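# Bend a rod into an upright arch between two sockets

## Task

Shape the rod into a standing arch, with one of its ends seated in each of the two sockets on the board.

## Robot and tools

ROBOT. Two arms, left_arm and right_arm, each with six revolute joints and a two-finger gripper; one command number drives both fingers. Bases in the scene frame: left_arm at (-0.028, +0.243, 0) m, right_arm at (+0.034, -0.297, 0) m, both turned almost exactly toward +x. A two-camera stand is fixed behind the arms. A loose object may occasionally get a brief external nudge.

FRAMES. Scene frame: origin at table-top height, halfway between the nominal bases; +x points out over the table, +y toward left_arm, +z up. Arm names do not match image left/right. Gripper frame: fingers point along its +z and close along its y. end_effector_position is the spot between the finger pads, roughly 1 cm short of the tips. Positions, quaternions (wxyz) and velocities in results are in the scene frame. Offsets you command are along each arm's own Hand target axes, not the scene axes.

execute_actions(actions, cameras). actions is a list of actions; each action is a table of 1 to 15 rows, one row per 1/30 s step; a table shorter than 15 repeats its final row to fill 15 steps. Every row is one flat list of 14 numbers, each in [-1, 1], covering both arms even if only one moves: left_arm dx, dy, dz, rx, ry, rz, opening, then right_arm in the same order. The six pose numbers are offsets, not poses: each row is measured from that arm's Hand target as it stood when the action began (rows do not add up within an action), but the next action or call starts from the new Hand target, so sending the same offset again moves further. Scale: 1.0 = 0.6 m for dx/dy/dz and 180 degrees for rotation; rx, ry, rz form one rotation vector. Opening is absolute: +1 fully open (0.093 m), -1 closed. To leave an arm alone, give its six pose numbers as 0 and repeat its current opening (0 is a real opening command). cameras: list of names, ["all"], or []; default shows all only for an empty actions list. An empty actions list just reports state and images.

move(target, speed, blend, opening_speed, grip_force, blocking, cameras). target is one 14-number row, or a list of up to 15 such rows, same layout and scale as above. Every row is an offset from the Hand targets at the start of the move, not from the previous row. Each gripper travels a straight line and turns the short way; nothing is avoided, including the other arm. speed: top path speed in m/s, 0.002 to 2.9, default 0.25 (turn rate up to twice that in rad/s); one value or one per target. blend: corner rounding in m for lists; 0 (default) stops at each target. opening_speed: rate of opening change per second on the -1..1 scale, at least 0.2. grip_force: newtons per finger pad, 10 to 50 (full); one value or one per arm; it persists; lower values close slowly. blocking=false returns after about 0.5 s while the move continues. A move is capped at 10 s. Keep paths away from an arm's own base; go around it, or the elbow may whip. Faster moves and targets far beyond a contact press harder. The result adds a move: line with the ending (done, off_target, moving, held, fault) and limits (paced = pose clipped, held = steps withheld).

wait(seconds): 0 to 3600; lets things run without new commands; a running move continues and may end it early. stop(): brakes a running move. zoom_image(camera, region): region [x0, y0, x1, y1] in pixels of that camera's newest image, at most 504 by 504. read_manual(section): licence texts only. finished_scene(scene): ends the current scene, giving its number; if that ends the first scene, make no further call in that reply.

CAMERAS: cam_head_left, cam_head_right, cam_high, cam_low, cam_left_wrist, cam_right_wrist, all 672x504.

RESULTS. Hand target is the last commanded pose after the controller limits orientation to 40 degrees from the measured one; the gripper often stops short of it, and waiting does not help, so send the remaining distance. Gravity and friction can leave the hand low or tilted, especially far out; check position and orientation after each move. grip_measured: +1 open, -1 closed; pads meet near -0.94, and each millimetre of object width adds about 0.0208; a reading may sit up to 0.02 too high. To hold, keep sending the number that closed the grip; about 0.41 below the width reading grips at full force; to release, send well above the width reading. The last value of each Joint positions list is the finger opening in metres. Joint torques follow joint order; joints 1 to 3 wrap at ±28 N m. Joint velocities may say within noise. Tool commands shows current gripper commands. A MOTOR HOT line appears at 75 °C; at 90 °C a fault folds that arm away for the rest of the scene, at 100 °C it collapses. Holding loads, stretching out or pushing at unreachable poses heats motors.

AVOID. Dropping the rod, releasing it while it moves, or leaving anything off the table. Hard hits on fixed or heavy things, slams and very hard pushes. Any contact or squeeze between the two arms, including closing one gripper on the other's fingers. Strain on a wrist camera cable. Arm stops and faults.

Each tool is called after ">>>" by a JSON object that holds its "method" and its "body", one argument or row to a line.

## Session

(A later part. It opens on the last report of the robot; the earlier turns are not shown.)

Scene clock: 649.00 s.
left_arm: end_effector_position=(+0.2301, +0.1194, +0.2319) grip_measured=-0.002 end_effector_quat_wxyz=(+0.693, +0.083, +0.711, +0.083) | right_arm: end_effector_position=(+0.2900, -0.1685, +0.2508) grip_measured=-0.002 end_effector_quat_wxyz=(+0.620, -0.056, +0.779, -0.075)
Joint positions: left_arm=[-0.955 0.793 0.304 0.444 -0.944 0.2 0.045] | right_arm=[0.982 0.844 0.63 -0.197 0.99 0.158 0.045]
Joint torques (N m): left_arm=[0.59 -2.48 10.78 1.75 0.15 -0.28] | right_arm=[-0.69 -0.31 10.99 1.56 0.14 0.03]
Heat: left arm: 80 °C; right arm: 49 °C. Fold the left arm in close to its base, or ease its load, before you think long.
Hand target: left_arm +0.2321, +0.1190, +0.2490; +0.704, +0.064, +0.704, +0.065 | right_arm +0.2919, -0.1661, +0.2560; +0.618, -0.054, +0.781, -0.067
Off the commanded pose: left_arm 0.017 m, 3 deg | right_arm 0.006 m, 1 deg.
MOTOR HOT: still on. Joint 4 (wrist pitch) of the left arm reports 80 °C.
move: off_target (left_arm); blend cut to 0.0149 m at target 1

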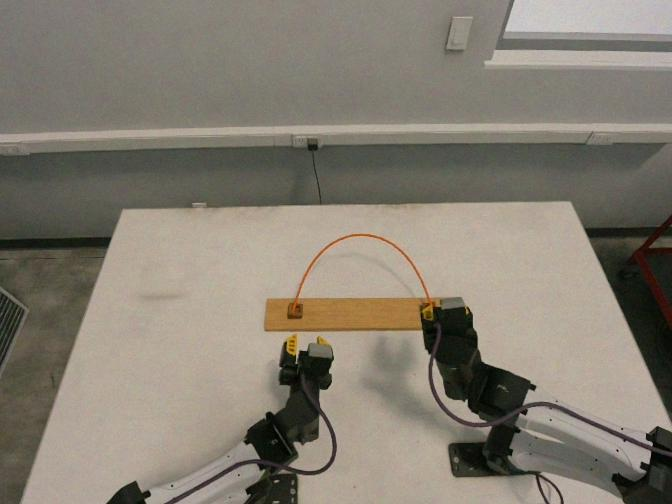

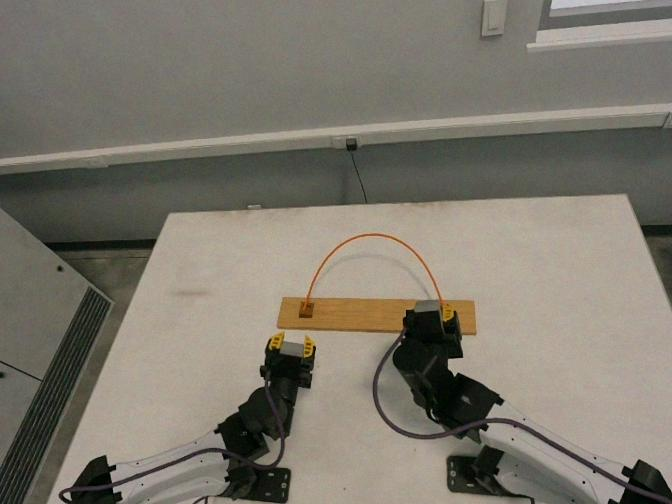

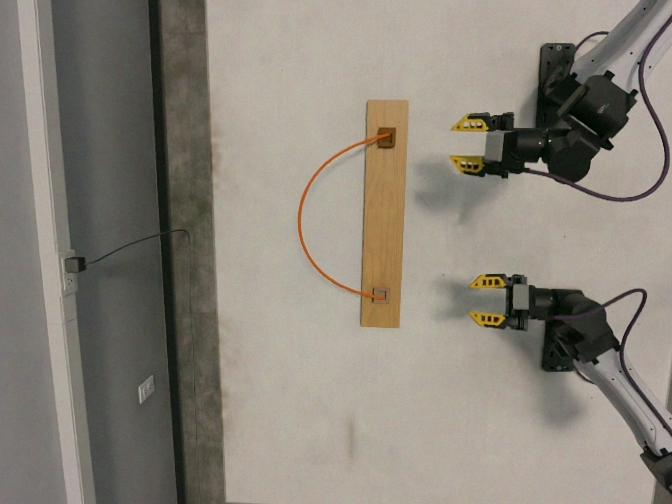

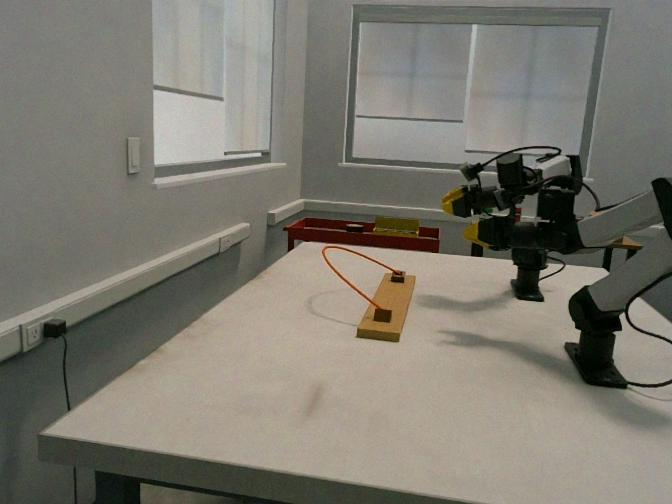

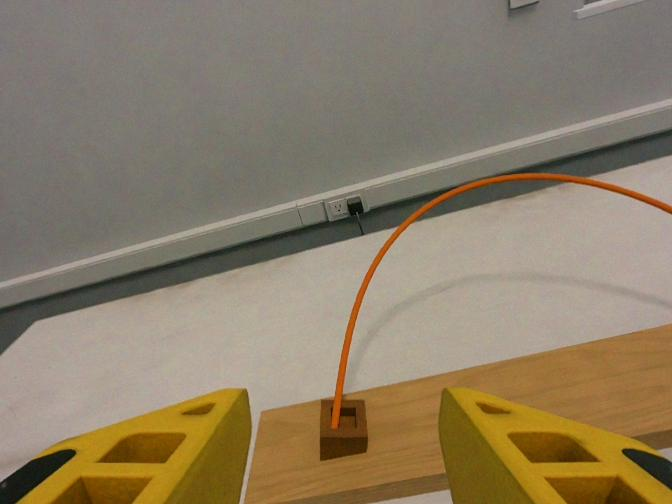

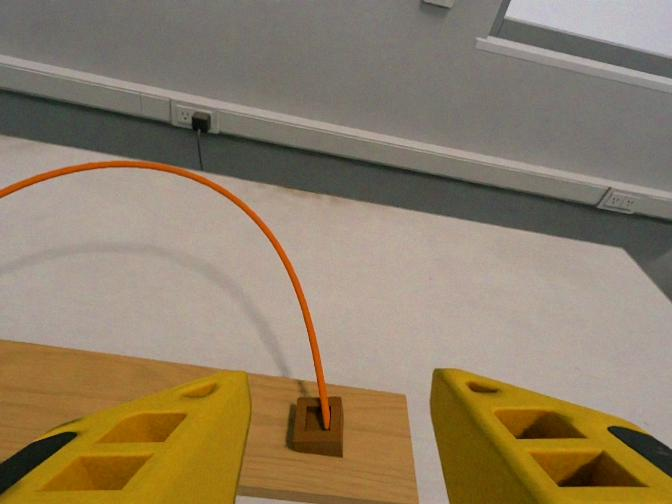

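>>> {"method": "zoom_image", "body": {
  "camera": "cam_left_wrist",
  "region": [280, 360, 420, 480]
}}

>>> {"method": "zoom_image", "body": {
  "camera": "cam_right_wrist",
  "region": [250, 360, 390, 480]
}}

>>> {"method": "zoom_image", "body": {
  "camera": "cam_low",
  "region": [310, 230, 430, 350]
}}

Scaled by 3.600 from the camera's image (finer frame: 960x720).

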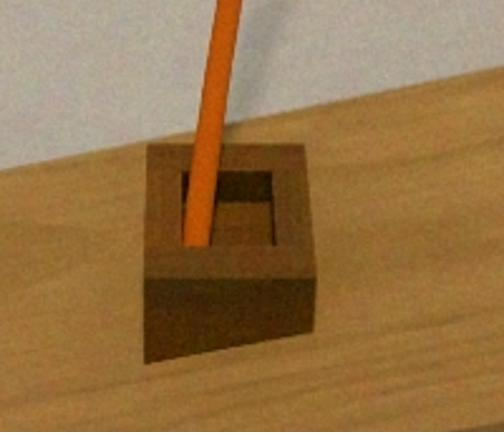

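Scaled by 3.600 from the camera's image (finer frame: 960x720).

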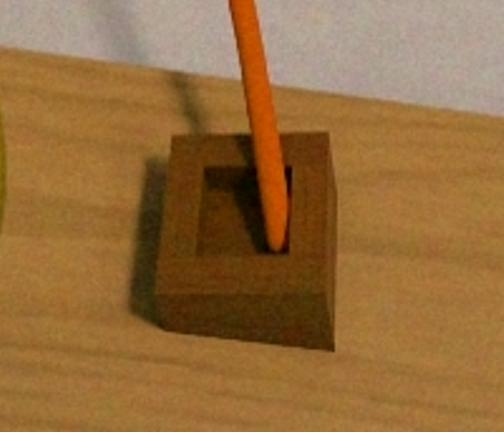

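Scaled by 4.200 from the camera's image (finer frame: 960x720).

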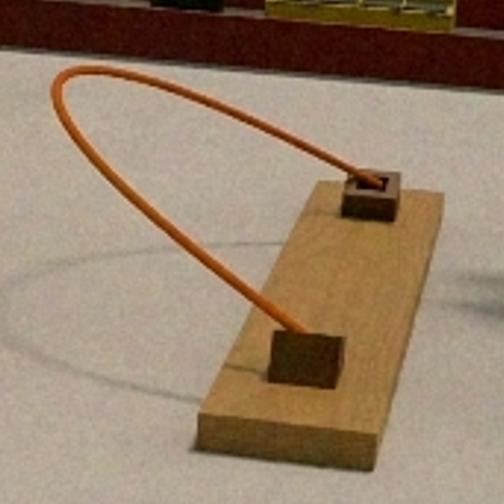

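>>> {"method": "move", "body": {
  "target": [0,0.17,-0.05,0,0,0,0.0,0.0105,0.2745,0.307,0.058,0.090,0.547,0.6],
  "speed": 0.2,
  "cameras": ["all"]
}}

Scene clock: 682.30 s.
left_arm: end_effector_position=(+0.2051, +0.2184, +0.2488) grip_measured=-0.002 end_effector_quat_wxyz=(+0.688, +0.074, +0.718, +0.076) | right_arm: end_effector_position=(+0.4645, -0.0141, +0.1862) grip_measured=+0.599 end_effector_quat_wxyz=(+0.360, +0.607, +0.610, +0.361)
Joint positions: left_arm=[-0.39 0.205 0.339 -0.181 -0.385 0.195 0.045] | right_arm=[0.787 1.858 1.402 -0.203 0.667 2.017 0.074]
Joint torques (N m): left_arm=[0.53 0.77 10.71 1.96 0.17 -0.25] | right_arm=[-0.66 -9.32 10.82 1.43 0.28 -0.07]
Heat: left arm: 70 °C; right arm: 46 °C.
Hand target: left_arm +0.2019, +0.2192, +0.2677; +0.705, +0.064, +0.704, +0.065 | right_arm +0.4694, -0.0118, +0.1798; +0.354, +0.612, +0.613, +0.354
Off the commanded pose: left_arm 0.019 m, 3 deg | right_arm 0.008 m, 1 deg.
MOTOR HOT: cleared for the motors of the left arm.
move: off_target (left_arm)

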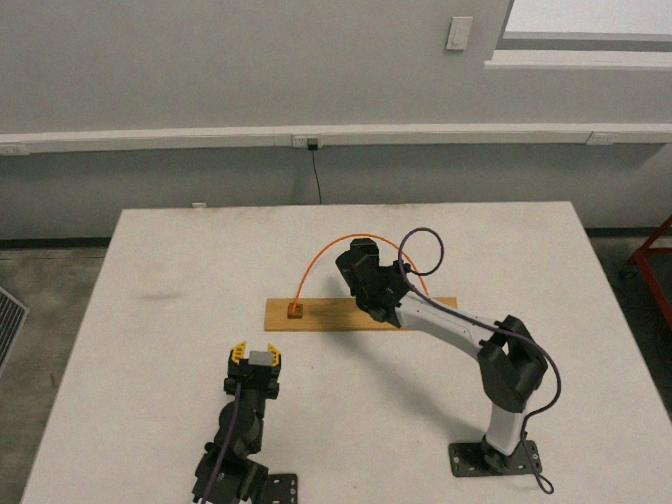

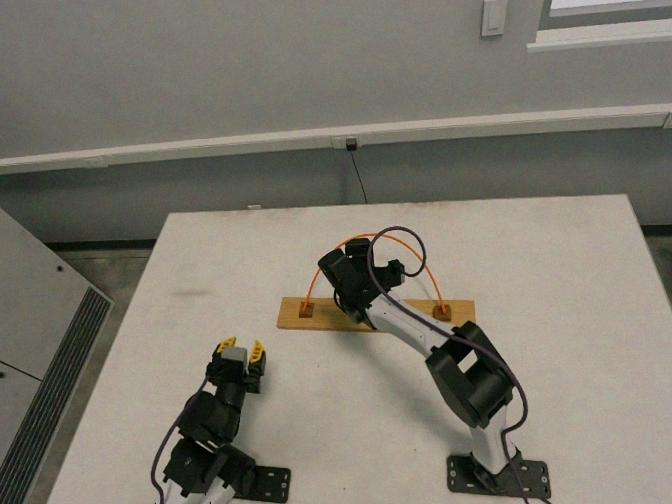

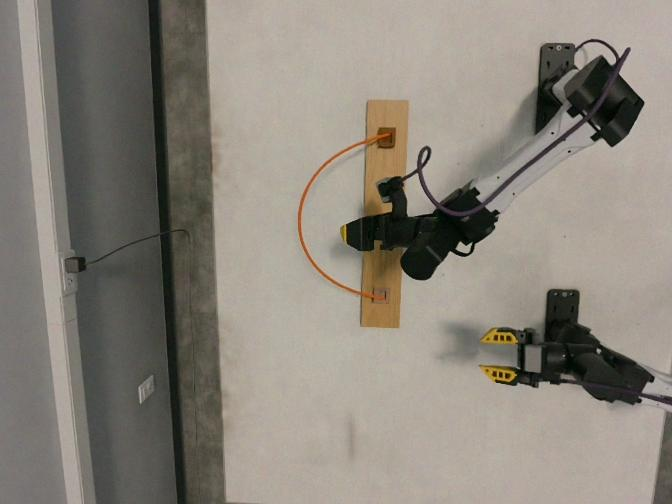

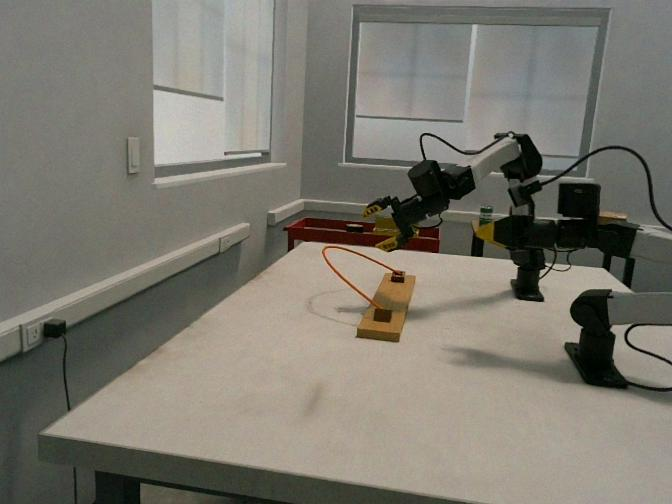

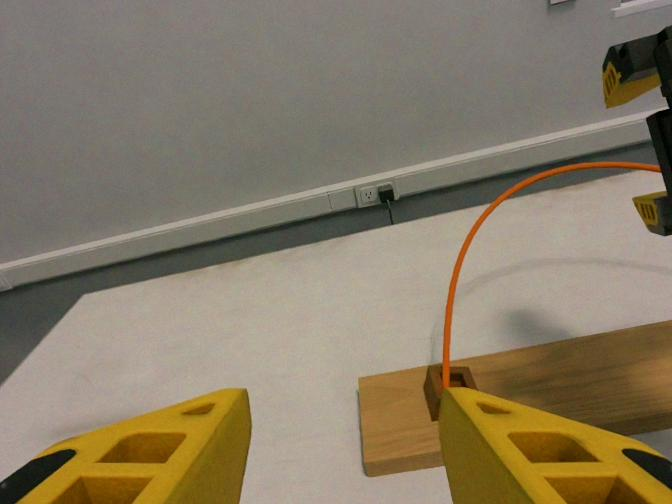

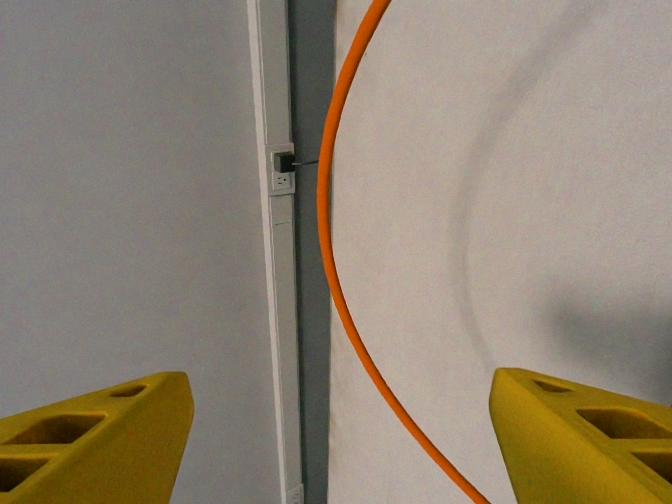

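>>> {"method": "move", "body": {
  "target": [0,0,0,0,0,0,0.0,-0.02,0.01,0.19,0,0,0,0.6],
  "speed": 0.12,
  "cameras": ["cam_right_wrist","cam_low"]
}}

>>> {"method": "zoom_image", "body": {
  "camera": "cam_low",
  "region": [300, 190, 460, 350]
}}

Scene clock: 692.00 s.
left_arm: end_effector_position=(+0.2051, +0.2184, +0.2487) grip_measured=-0.002 end_effector_quat_wxyz=(+0.687, +0.074, +0.718, +0.076) | right_arm: end_effector_position=(+0.5638, -0.0282, +0.1354) grip_measured=+0.599 end_effector_quat_wxyz=(+0.356, +0.615, +0.608, +0.353)
Joint positions: left_arm=[-0.39 0.205 0.339 -0.181 -0.384 0.195 0.045] | right_arm=[0.616 2.161 1.635 -0.089 0.532 1.916 0.074]
Joint torques (N m): left_arm=[0.53 0.75 10.71 1.97 0.16 -0.25] | right_arm=[-0.36 -11.84 10.8 1.83 0.19 -0.25]
Heat: left arm: 69 °C; right arm: 46 °C.
Hand target: left_arm +0.2019, +0.2193, +0.2677; +0.705, +0.064, +0.704, +0.066 | right_arm +0.5711, -0.0238, +0.1282; +0.354, +0.612, +0.612, +0.354
Off the commanded pose: left_arm 0.019 m, 3 deg | right_arm 0.011 m, 1 deg.
move: off_target (right_arm)
Images, in order (width x height): cam_low 672x504, cam_right_wrist 672x504.

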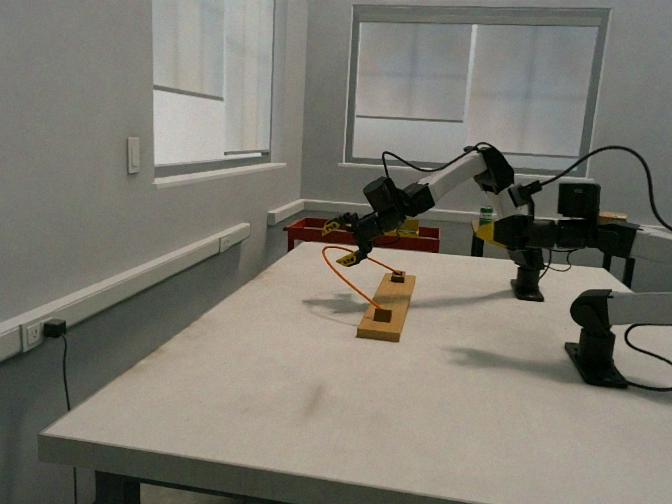

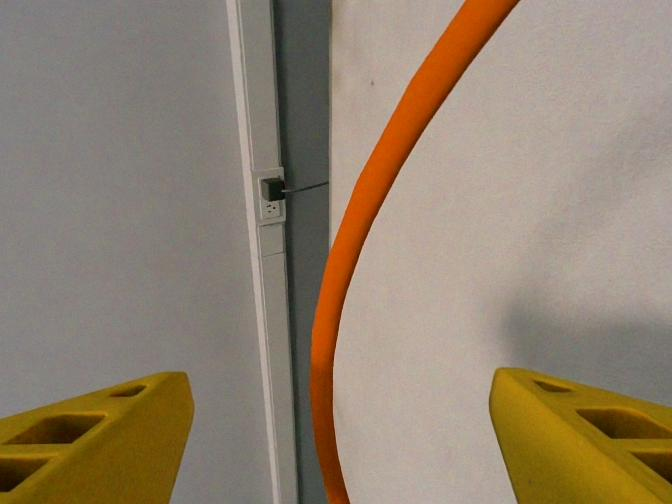

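Scaled by 3.150 from the camera's image (finer frame: 960x720).

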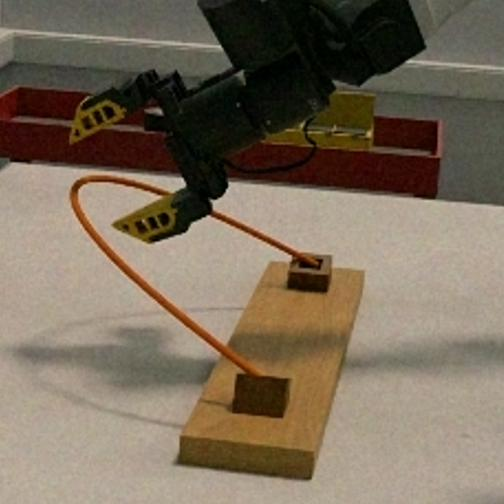

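>>> {"method": "move", "body": {
  "target": [
    [0,0,0,0,0,0,0.0,0,0,0.055,0,0,0,0.6],
    [0,0,0,0,0,0,0.0,0,0,0.055,0,0,0,-0.72]
  ],
  "speed": 0.08,
  "opening_speed": 0.6,
  "cameras": ["cam_right_wrist","cam_low"]
}}

>>> {"method": "zoom_image", "body": {
  "camera": "cam_low",
  "region": [300, 190, 460, 350]
}}

Scene clock: 706.37 s.
left_arm: end_effector_position=(+0.2051, +0.2184, +0.2487) grip_measured=-0.002 end_effector_quat_wxyz=(+0.687, +0.074, +0.718, +0.076) | right_arm: end_effector_position=(+0.5933, -0.0269, +0.1213) grip_measured=-0.717 end_effector_quat_wxyz=(+0.356, +0.615, +0.607, +0.356)
Joint positions: left_arm=[-0.39 0.205 0.339 -0.181 -0.384 0.195 0.045] | right_arm=[0.583 2.271 1.752 -0.079 0.505 1.894 0.011]
Joint torques (N m): left_arm=[0.53 0.75 10.7 1.98 0.16 -0.25] | right_arm=[-0.42 -12.75 10.82 1.8 0.19 -0.26]
Heat: left arm: 68 °C; right arm: 46 °C.
Hand target: left_arm +0.2019, +0.2193, +0.2677; +0.705, +0.064, +0.704, +0.066 | right_arm +0.5997, -0.0238, +0.1115; +0.354, +0.612, +0.613, +0.354
Off the commanded pose: left_arm 0.019 m, 3 deg | right_arm 0.012 m, 1 deg.
move: off_target (right_arm); target 2's new opening was sent with right_arm's hand 0.012 m and 1 deg from that target
Images, in order (width x height): cam_low 672x504, cam_right_wrist 672x504.

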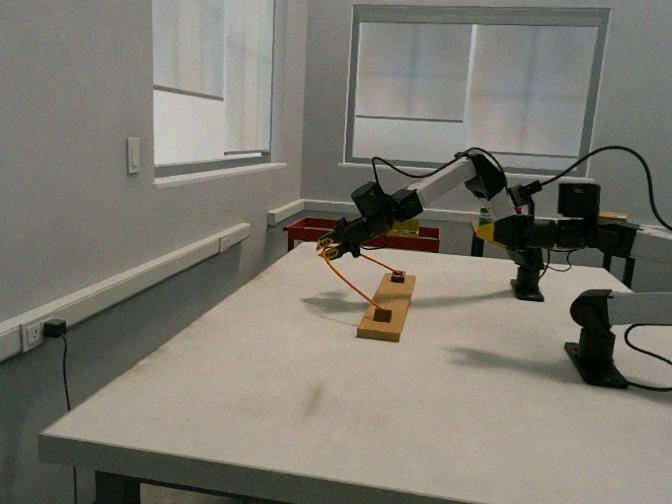

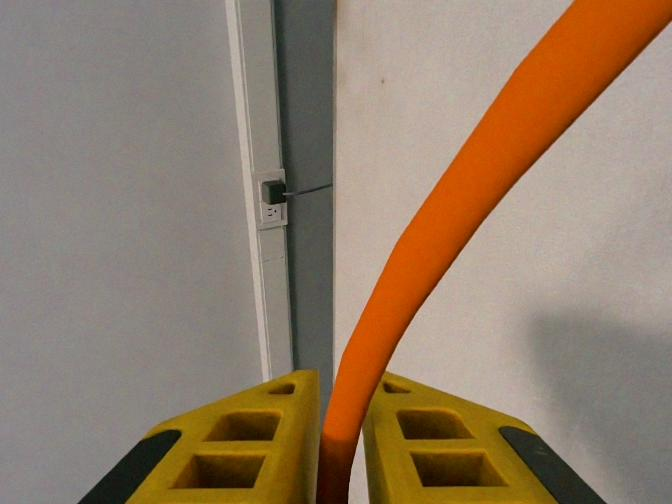

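Scaled by 3.150 from the camera's image (finer frame: 960x720).

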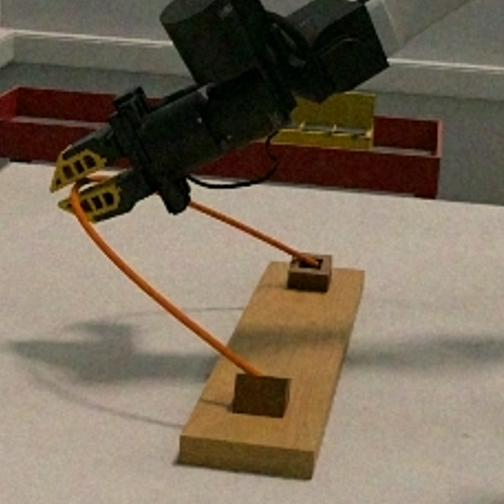

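>>> {"method": "move", "body": {
  "target": [
    [0,0,0,0,0,0,0.0,0.0167,0.0533,-0.1153,-0.044,0,0,-0.72],
    [0,0,0,0,0,0,0.0,0.0167,0.066,-0.1988,-0.083,0,0,-0.72],
    [0,0,0,0,0,0,0.0,0.0167,0.0568,-0.2825,-0.128,0,0,-0.72],
    [0,0,0,0,0,0,0.0,0.0167,0.0268,-0.362,-0.167,0,0,-0.72]
  ],
  "speed": 0.1,
  "blend": 0.01,
  "cameras": ["cam_high","cam_low"]
}}

>>> {"method": "zoom_image", "body": {
  "camera": "cam_low",
  "region": [340, 210, 460, 350]
}}

Scene clock: 724.30 s.
left_arm: end_effector_position=(+0.2051, +0.2184, +0.2487) grip_measured=-0.002 end_effector_quat_wxyz=(+0.687, +0.074, +0.718, +0.076) | right_arm: end_effector_position=(+0.4245, -0.0089, +0.2241) grip_measured=-0.718 end_effector_quat_wxyz=(+0.496, +0.498, +0.510, +0.496)
Joint positions: left_arm=[-0.39 0.205 0.339 -0.181 -0.384 0.195 0.045] | right_arm=[0.913 1.799 0.962 0.809 0.9 1.58 0.011]
Joint torques (N m): left_arm=[0.54 0.76 10.7 1.98 0.15 -0.25] | right_arm=[0.47 -13.33 6.27 1.87 0.32 -0.27]
Heat: left arm: 67 °C; right arm: 47 °C.
Hand target: left_arm +0.2019, +0.2193, +0.2677; +0.705, +0.064, +0.704, +0.066 | right_arm +0.4196, -0.0139, +0.2341; +0.500, +0.499, +0.500, +0.501
Off the commanded pose: left_arm 0.019 m, 3 deg | right_arm 0.012 m, 1 deg.
move: off_target (right_arm)

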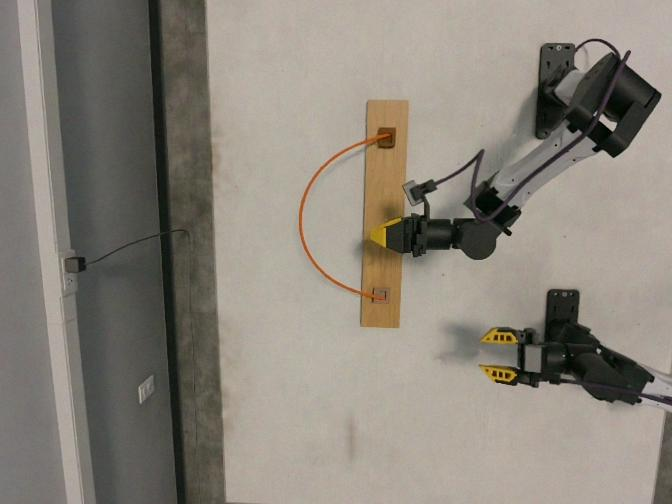

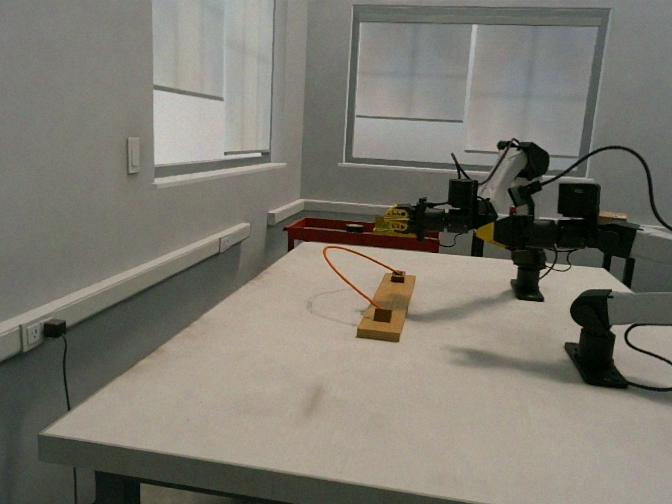

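Scaled by 3.600 from the camera's image (finer frame: 960x720).

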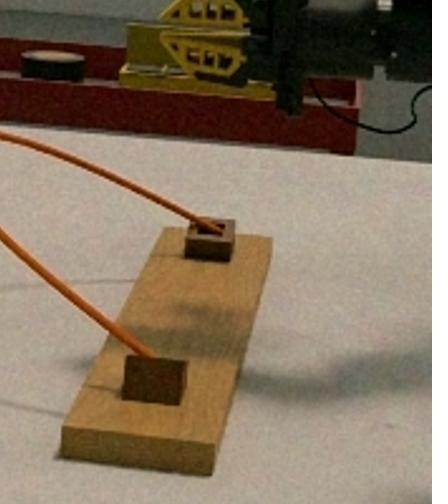

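>>> {"method": "move", "body": {
  "target": [
    [0,0,0,0,0,0,0.0,0,0,-0.06,0,0,0,0.6],
    [0,0,0,0,0,0,0.0,-0.0167,-0.121,0.1557,0.167,0,0,0.6],
    [0,0,0,0,0,0,0.0,-0.0167,-0.2043,0.3,0.167,0,0,0.6],
    [0,0,0,0,0,0,0.0,-0.0167,-0.2043,0.3,0.167,0,0,-1]
  ],
  "speed": 0.15,
  "opening_speed": 0.9,
  "cameras": ["cam_right_wrist","cam_low"]
}}

>>> {"method": "zoom_image", "body": {
  "camera": "cam_low",
  "region": [300, 190, 460, 350]
}}

Scene clock: 739.60 s.
left_arm: end_effector_position=(+0.2051, +0.2184, +0.2487) grip_measured=-0.002 end_effector_quat_wxyz=(+0.687, +0.074, +0.718, +0.076) | right_arm: end_effector_position=(+0.5945, -0.0274, +0.1210) grip_measured=-0.905 end_effector_quat_wxyz=(+0.357, +0.615, +0.606, +0.357)
Joint positions: left_arm=[-0.39 0.205 0.339 -0.181 -0.384 0.195 0.045] | right_arm=[0.581 2.273 1.752 -0.071 0.504 1.894 0.002]
Joint velocities: left_arm=[within noise] | right_arm=[0.002 0.012 -0.002 -0.037 -0.051 -0.051 -0.004]
Joint torques (N m): left_arm=[0.54 0.75 10.7 1.97 0.16 -0.25] | right_arm=[-0.27 -12.97 10.89 1.73 0.19 -0.25]
Heat: left arm: 66 °C; right arm: 46 °C.
Hand target: left_arm +0.2019, +0.2193, +0.2677; +0.705, +0.064, +0.704, +0.066 | right_arm +0.5998, -0.0238, +0.1116; +0.354, +0.612, +0.613, +0.354
Off the commanded pose: left_arm 0.019 m, 3 deg | right_arm 0.011 m, 1 deg.
move: off_target (right_arm); target 4's new opening was sent with right_arm's hand 0.013 m and 1 deg from that target
Images, in order (width x height): cam_low 672x504, cam_right_wrist 672x504.

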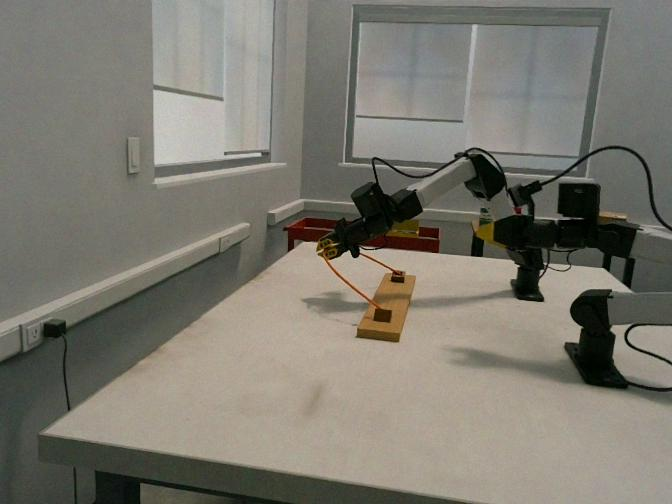

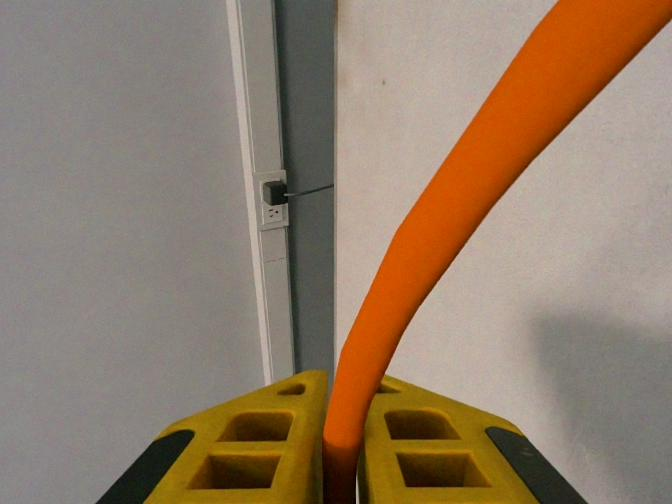

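Scaled by 3.150 from the camera's image (finer frame: 960x720).

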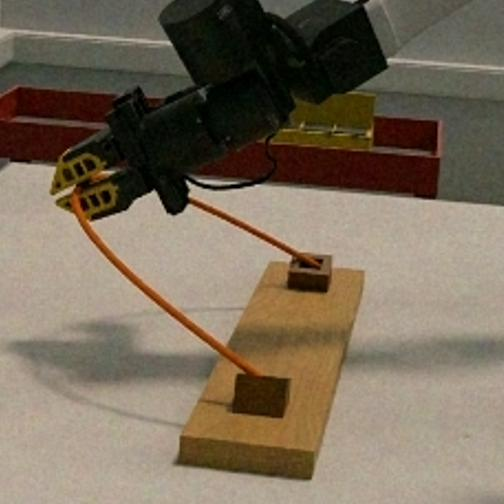

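>>> {"method": "move", "body": {
  "target": [
    [0,0,0,0,0,0,0.0,0.0,0.0533,-0.1153,-0.044,0,0,-1],
    [0,0,0,0,0,0,0.0,0.0,0.066,-0.1988,-0.083,0,0,-1]
  ],
  "speed": 0.1,
  "blend": 0.01,
  "cameras": ["cam_high","cam_low"]
}}

>>> {"method": "zoom_image", "body": {
  "camera": "cam_low",
  "region": [320, 210, 460, 350]
}}

Scene clock: 745.67 s.
left_arm: end_effector_position=(+0.2051, +0.2184, +0.2487) grip_measured=-0.002 end_effector_quat_wxyz=(+0.687, +0.074, +0.718, +0.076) | right_arm: end_effector_position=(+0.5252, -0.0259, +0.2005) grip_measured=-0.922 end_effector_quat_wxyz=(+0.427, +0.571, +0.551, +0.434)
Joint positions: left_arm=[-0.39 0.205 0.339 -0.181 -0.384 0.195 0.045] | right_arm=[0.695 1.963 1.364 0.262 0.675 1.812 0.001]
Joint torques (N m): left_arm=[0.54 0.75 10.7 1.97 0.16 -0.25] | right_arm=[1.29 -16.09 6.48 1.74 0.32 -0.4]
Heat: left arm: 65 °C; right arm: 47 °C.
Hand target: left_arm +0.2019, +0.2193, +0.2677; +0.705, +0.064, +0.704, +0.066 | right_arm +0.5162, -0.0238, +0.2057; +0.430, +0.561, +0.561, +0.430
Off the commanded pose: left_arm 0.019 m, 3 deg | right_arm 0.010 m, 2 deg.
move: done

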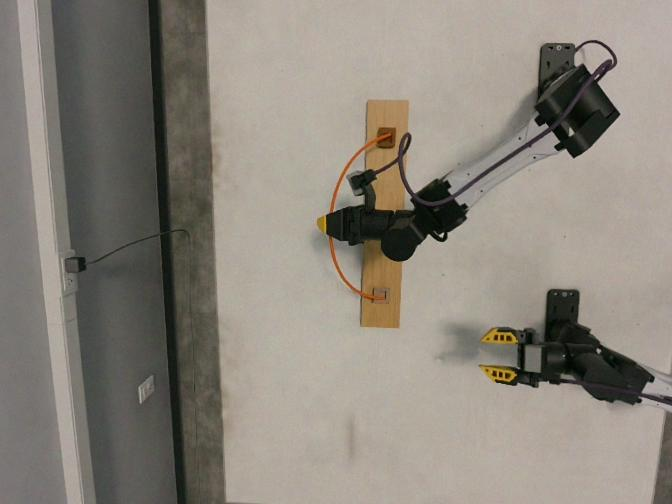

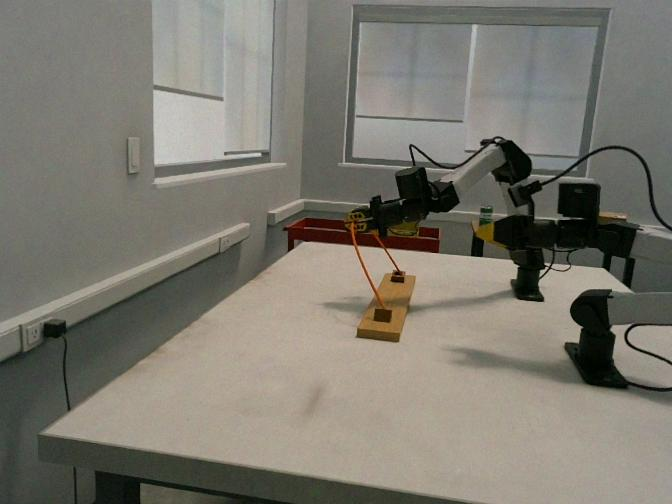

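Scaled by 3.600 from the camera's image (finer frame: 960x720).

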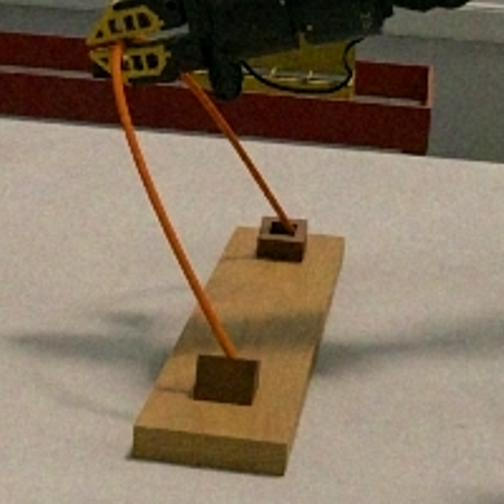

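>>> {"method": "move", "body": {
  "target": [
    [0,0,0,0,0,0,0.0,0.0,-0.0018,-0.0792,-0.045,0,0,-1],
    [0,0,0,0,0,0,0.0,0.0,-0.0212,-0.1517,-0.083,0,0,-1],
    [0,0,0,0,0,0,0.0,0.0,-0.0538,-0.143,-0.083,0,0,-1]
  ],
  "speed": 0.1,
  "blend": 0.005,
  "cameras": ["cam_high","cam_low"]
}}

>>> {"method": "zoom_image", "body": {
  "camera": "cam_low",
  "region": [320, 210, 460, 350]
}}

Scene clock: 753.37 s.
left_arm: end_effector_position=(+0.2051, +0.2184, +0.2487) grip_measured=-0.002 end_effector_quat_wxyz=(+0.687, +0.074, +0.718, +0.076) | right_arm: end_effector_position=(+0.4251, -0.0231, +0.2361) grip_measured=-0.922 end_effector_quat_wxyz=(+0.490, +0.497, +0.463, +0.546)
Joint positions: left_arm=[-0.39 0.205 0.339 -0.181 -0.384 0.195 0.045] | right_arm=[0.883 1.799 0.889 1.029 0.86 1.569 0.001]
Joint torques (N m): left_arm=[0.53 0.76 10.7 1.98 0.16 -0.25] | right_arm=[0.51 -6.05 4.6 1.25 0.34 -0.18]
Heat: left arm: 65 °C; right arm: 48 °C.
Hand target: left_arm +0.2019, +0.2193, +0.2677; +0.705, +0.064, +0.704, +0.066 | right_arm +0.4250, -0.0239, +0.1967; +0.500, +0.500, +0.501, +0.500
Off the commanded pose: left_arm 0.019 m, 3 deg | right_arm 0.039 m, 7 deg.
move: off_target (right_arm)

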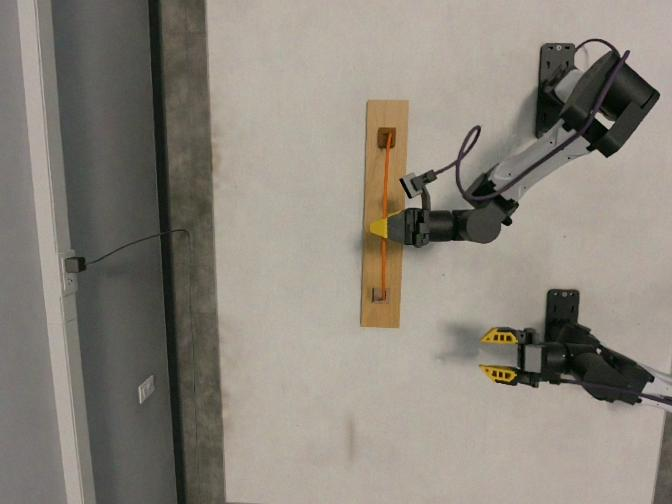

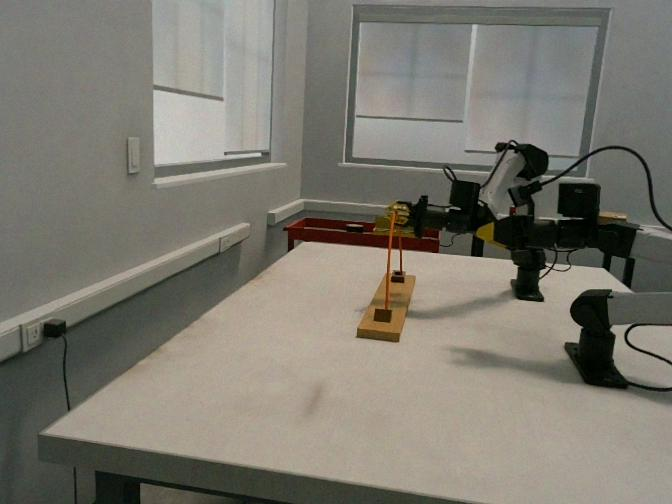

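Scaled by 3.600 from the camera's image (finer frame: 960x720).

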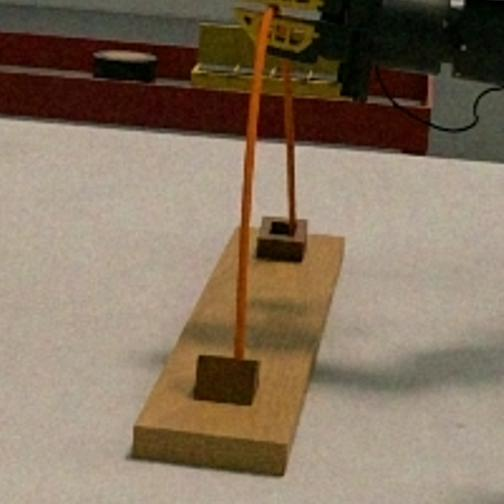

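>>> {"method": "move", "body": {
  "target": [
    [0,0,0,0,0,0,0.0,0.0,0.06,0.0,0,0,0,-1],
    [0,0,0,0,0,0,0.0,0.0,0.06,0.0,0,0,0,-0.4]
  ],
  "speed": 0.1,
  "opening_speed": 0.3,
  "cameras": ["cam_high","cam_low"]
}}

>>> {"method": "zoom_image", "body": {
  "camera": "cam_low",
  "region": [320, 210, 460, 350]
}}

Scene clock: 760.47 s.
left_arm: end_effector_position=(+0.2051, +0.2184, +0.2487) grip_measured=-0.002 end_effector_quat_wxyz=(+0.687, +0.074, +0.718, +0.076) | right_arm: end_effector_position=(+0.4263, -0.0240, +0.2308) grip_measured=-0.402 end_effector_quat_wxyz=(+0.498, +0.497, +0.497, +0.508)
Joint positions: left_arm=[-0.39 0.205 0.339 -0.181 -0.384 0.195 0.045] | right_arm=[0.883 1.768 0.914 0.873 0.873 1.566 0.026]
Joint torques (N m): left_arm=[0.54 0.76 10.71 1.97 0.16 -0.25] | right_arm=[0.49 -11.3 8.54 1.36 0.24 -0.13]
Heat: left arm: 64 °C; right arm: 47 °C.
Hand target: left_arm +0.2019, +0.2193, +0.2677; +0.705, +0.064, +0.704, +0.066 | right_arm +0.4251, -0.0239, +0.2326; +0.500, +0.500, +0.501, +0.500
Off the commanded pose: left_arm 0.019 m, 3 deg | right_arm 0.002 m, 1 deg.
move: done; target 2's new opening was sent with right_arm's hand 0.005 m and 3 deg from that target

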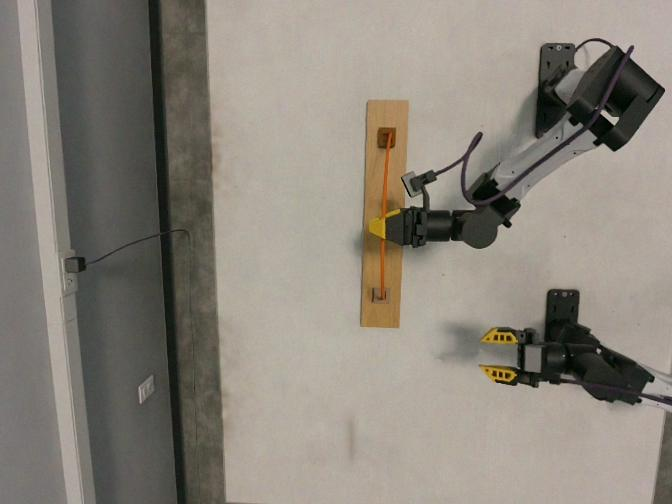

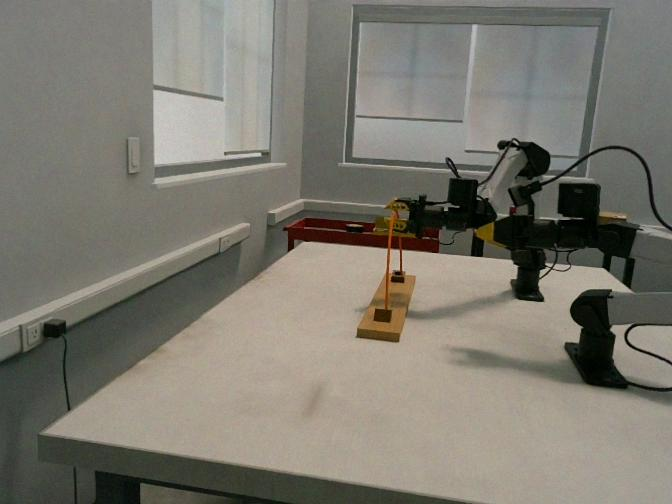

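Scaled by 3.600 from the camera's image (finer frame: 960x720).

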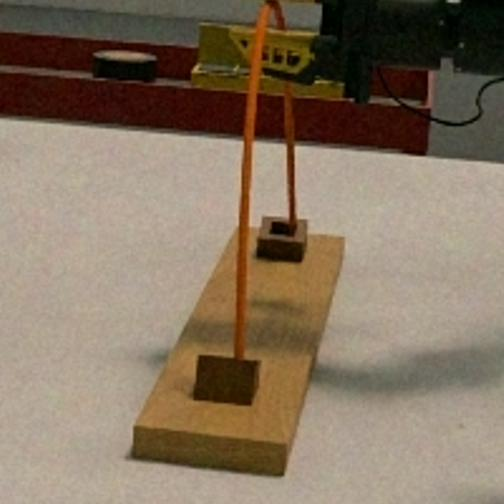

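>>> {"method": "move", "body": {
  "target": [
    [0,0,0,0,0,0,0.0,0.0,0,0.0,0,0,0,0.1],
    [0,0,0,0,0,0,0.0,0.0,0,-0.2,0,0,0,0.1]
  ],
  "speed": 0.08,
  "opening_speed": 0.6,
  "cameras": ["cam_high","cam_low"]
}}

>>> {"method": "zoom_image", "body": {
  "camera": "cam_low",
  "region": [320, 200, 460, 340]
}}

Scene clock: 768.50 s.
left_arm: end_effector_position=(+0.2051, +0.2184, +0.2487) grip_measured=-0.002 end_effector_quat_wxyz=(+0.687, +0.074, +0.718, +0.076) | right_arm: end_effector_position=(+0.3085, -0.0177, +0.2294) grip_measured=+0.099 end_effector_quat_wxyz=(+0.500, +0.494, +0.508, +0.498)
Joint positions: left_arm=[-0.39 0.205 0.339 -0.181 -0.384 0.195 0.045] | right_arm=[1.208 1.562 0.702 0.848 1.194 1.566 0.05]
Joint torques (N m): left_arm=[0.53 0.76 10.7 1.97 0.16 -0.25] | right_arm=[0.5 -9.92 6.02 1.53 0.34 -0.09]
Heat: left arm: 64 °C; right arm: 47 °C.
Hand target: left_arm +0.2019, +0.2193, +0.2677; +0.705, +0.064, +0.704, +0.066 | right_arm +0.3050, -0.0239, +0.2328; +0.500, +0.500, +0.501, +0.500
Off the commanded pose: left_arm 0.019 m, 3 deg | right_arm 0.008 m, 1 deg.
move: done

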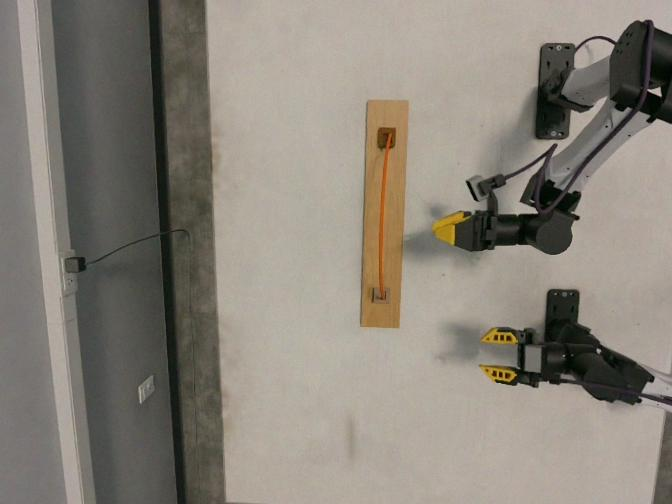

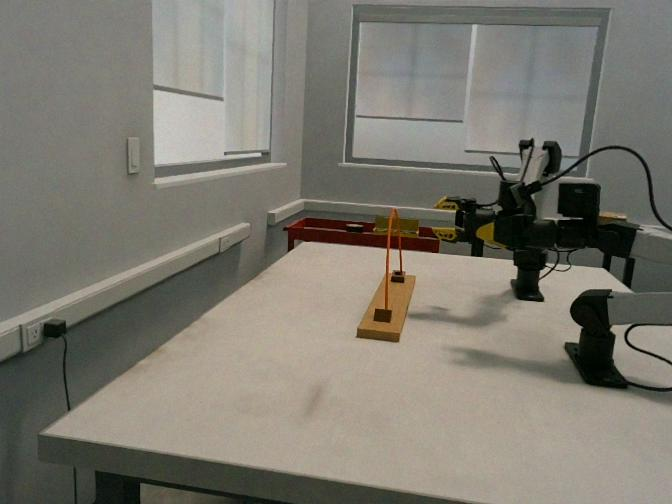

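Scaled by 3.600 from the camera's image (finer frame: 960x720).

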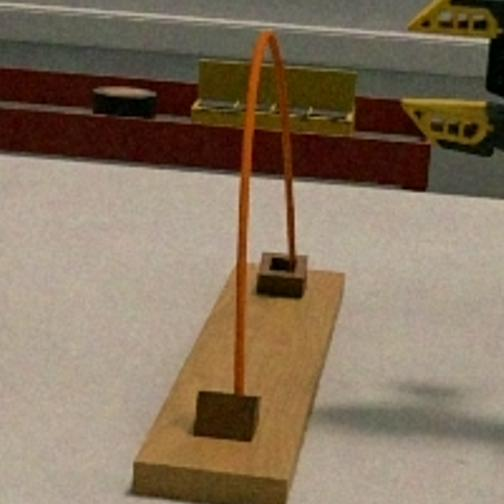

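>>> {"method": "finished_scene", "body": {
  "scene": 1
}}

The scene is finished: the task was done.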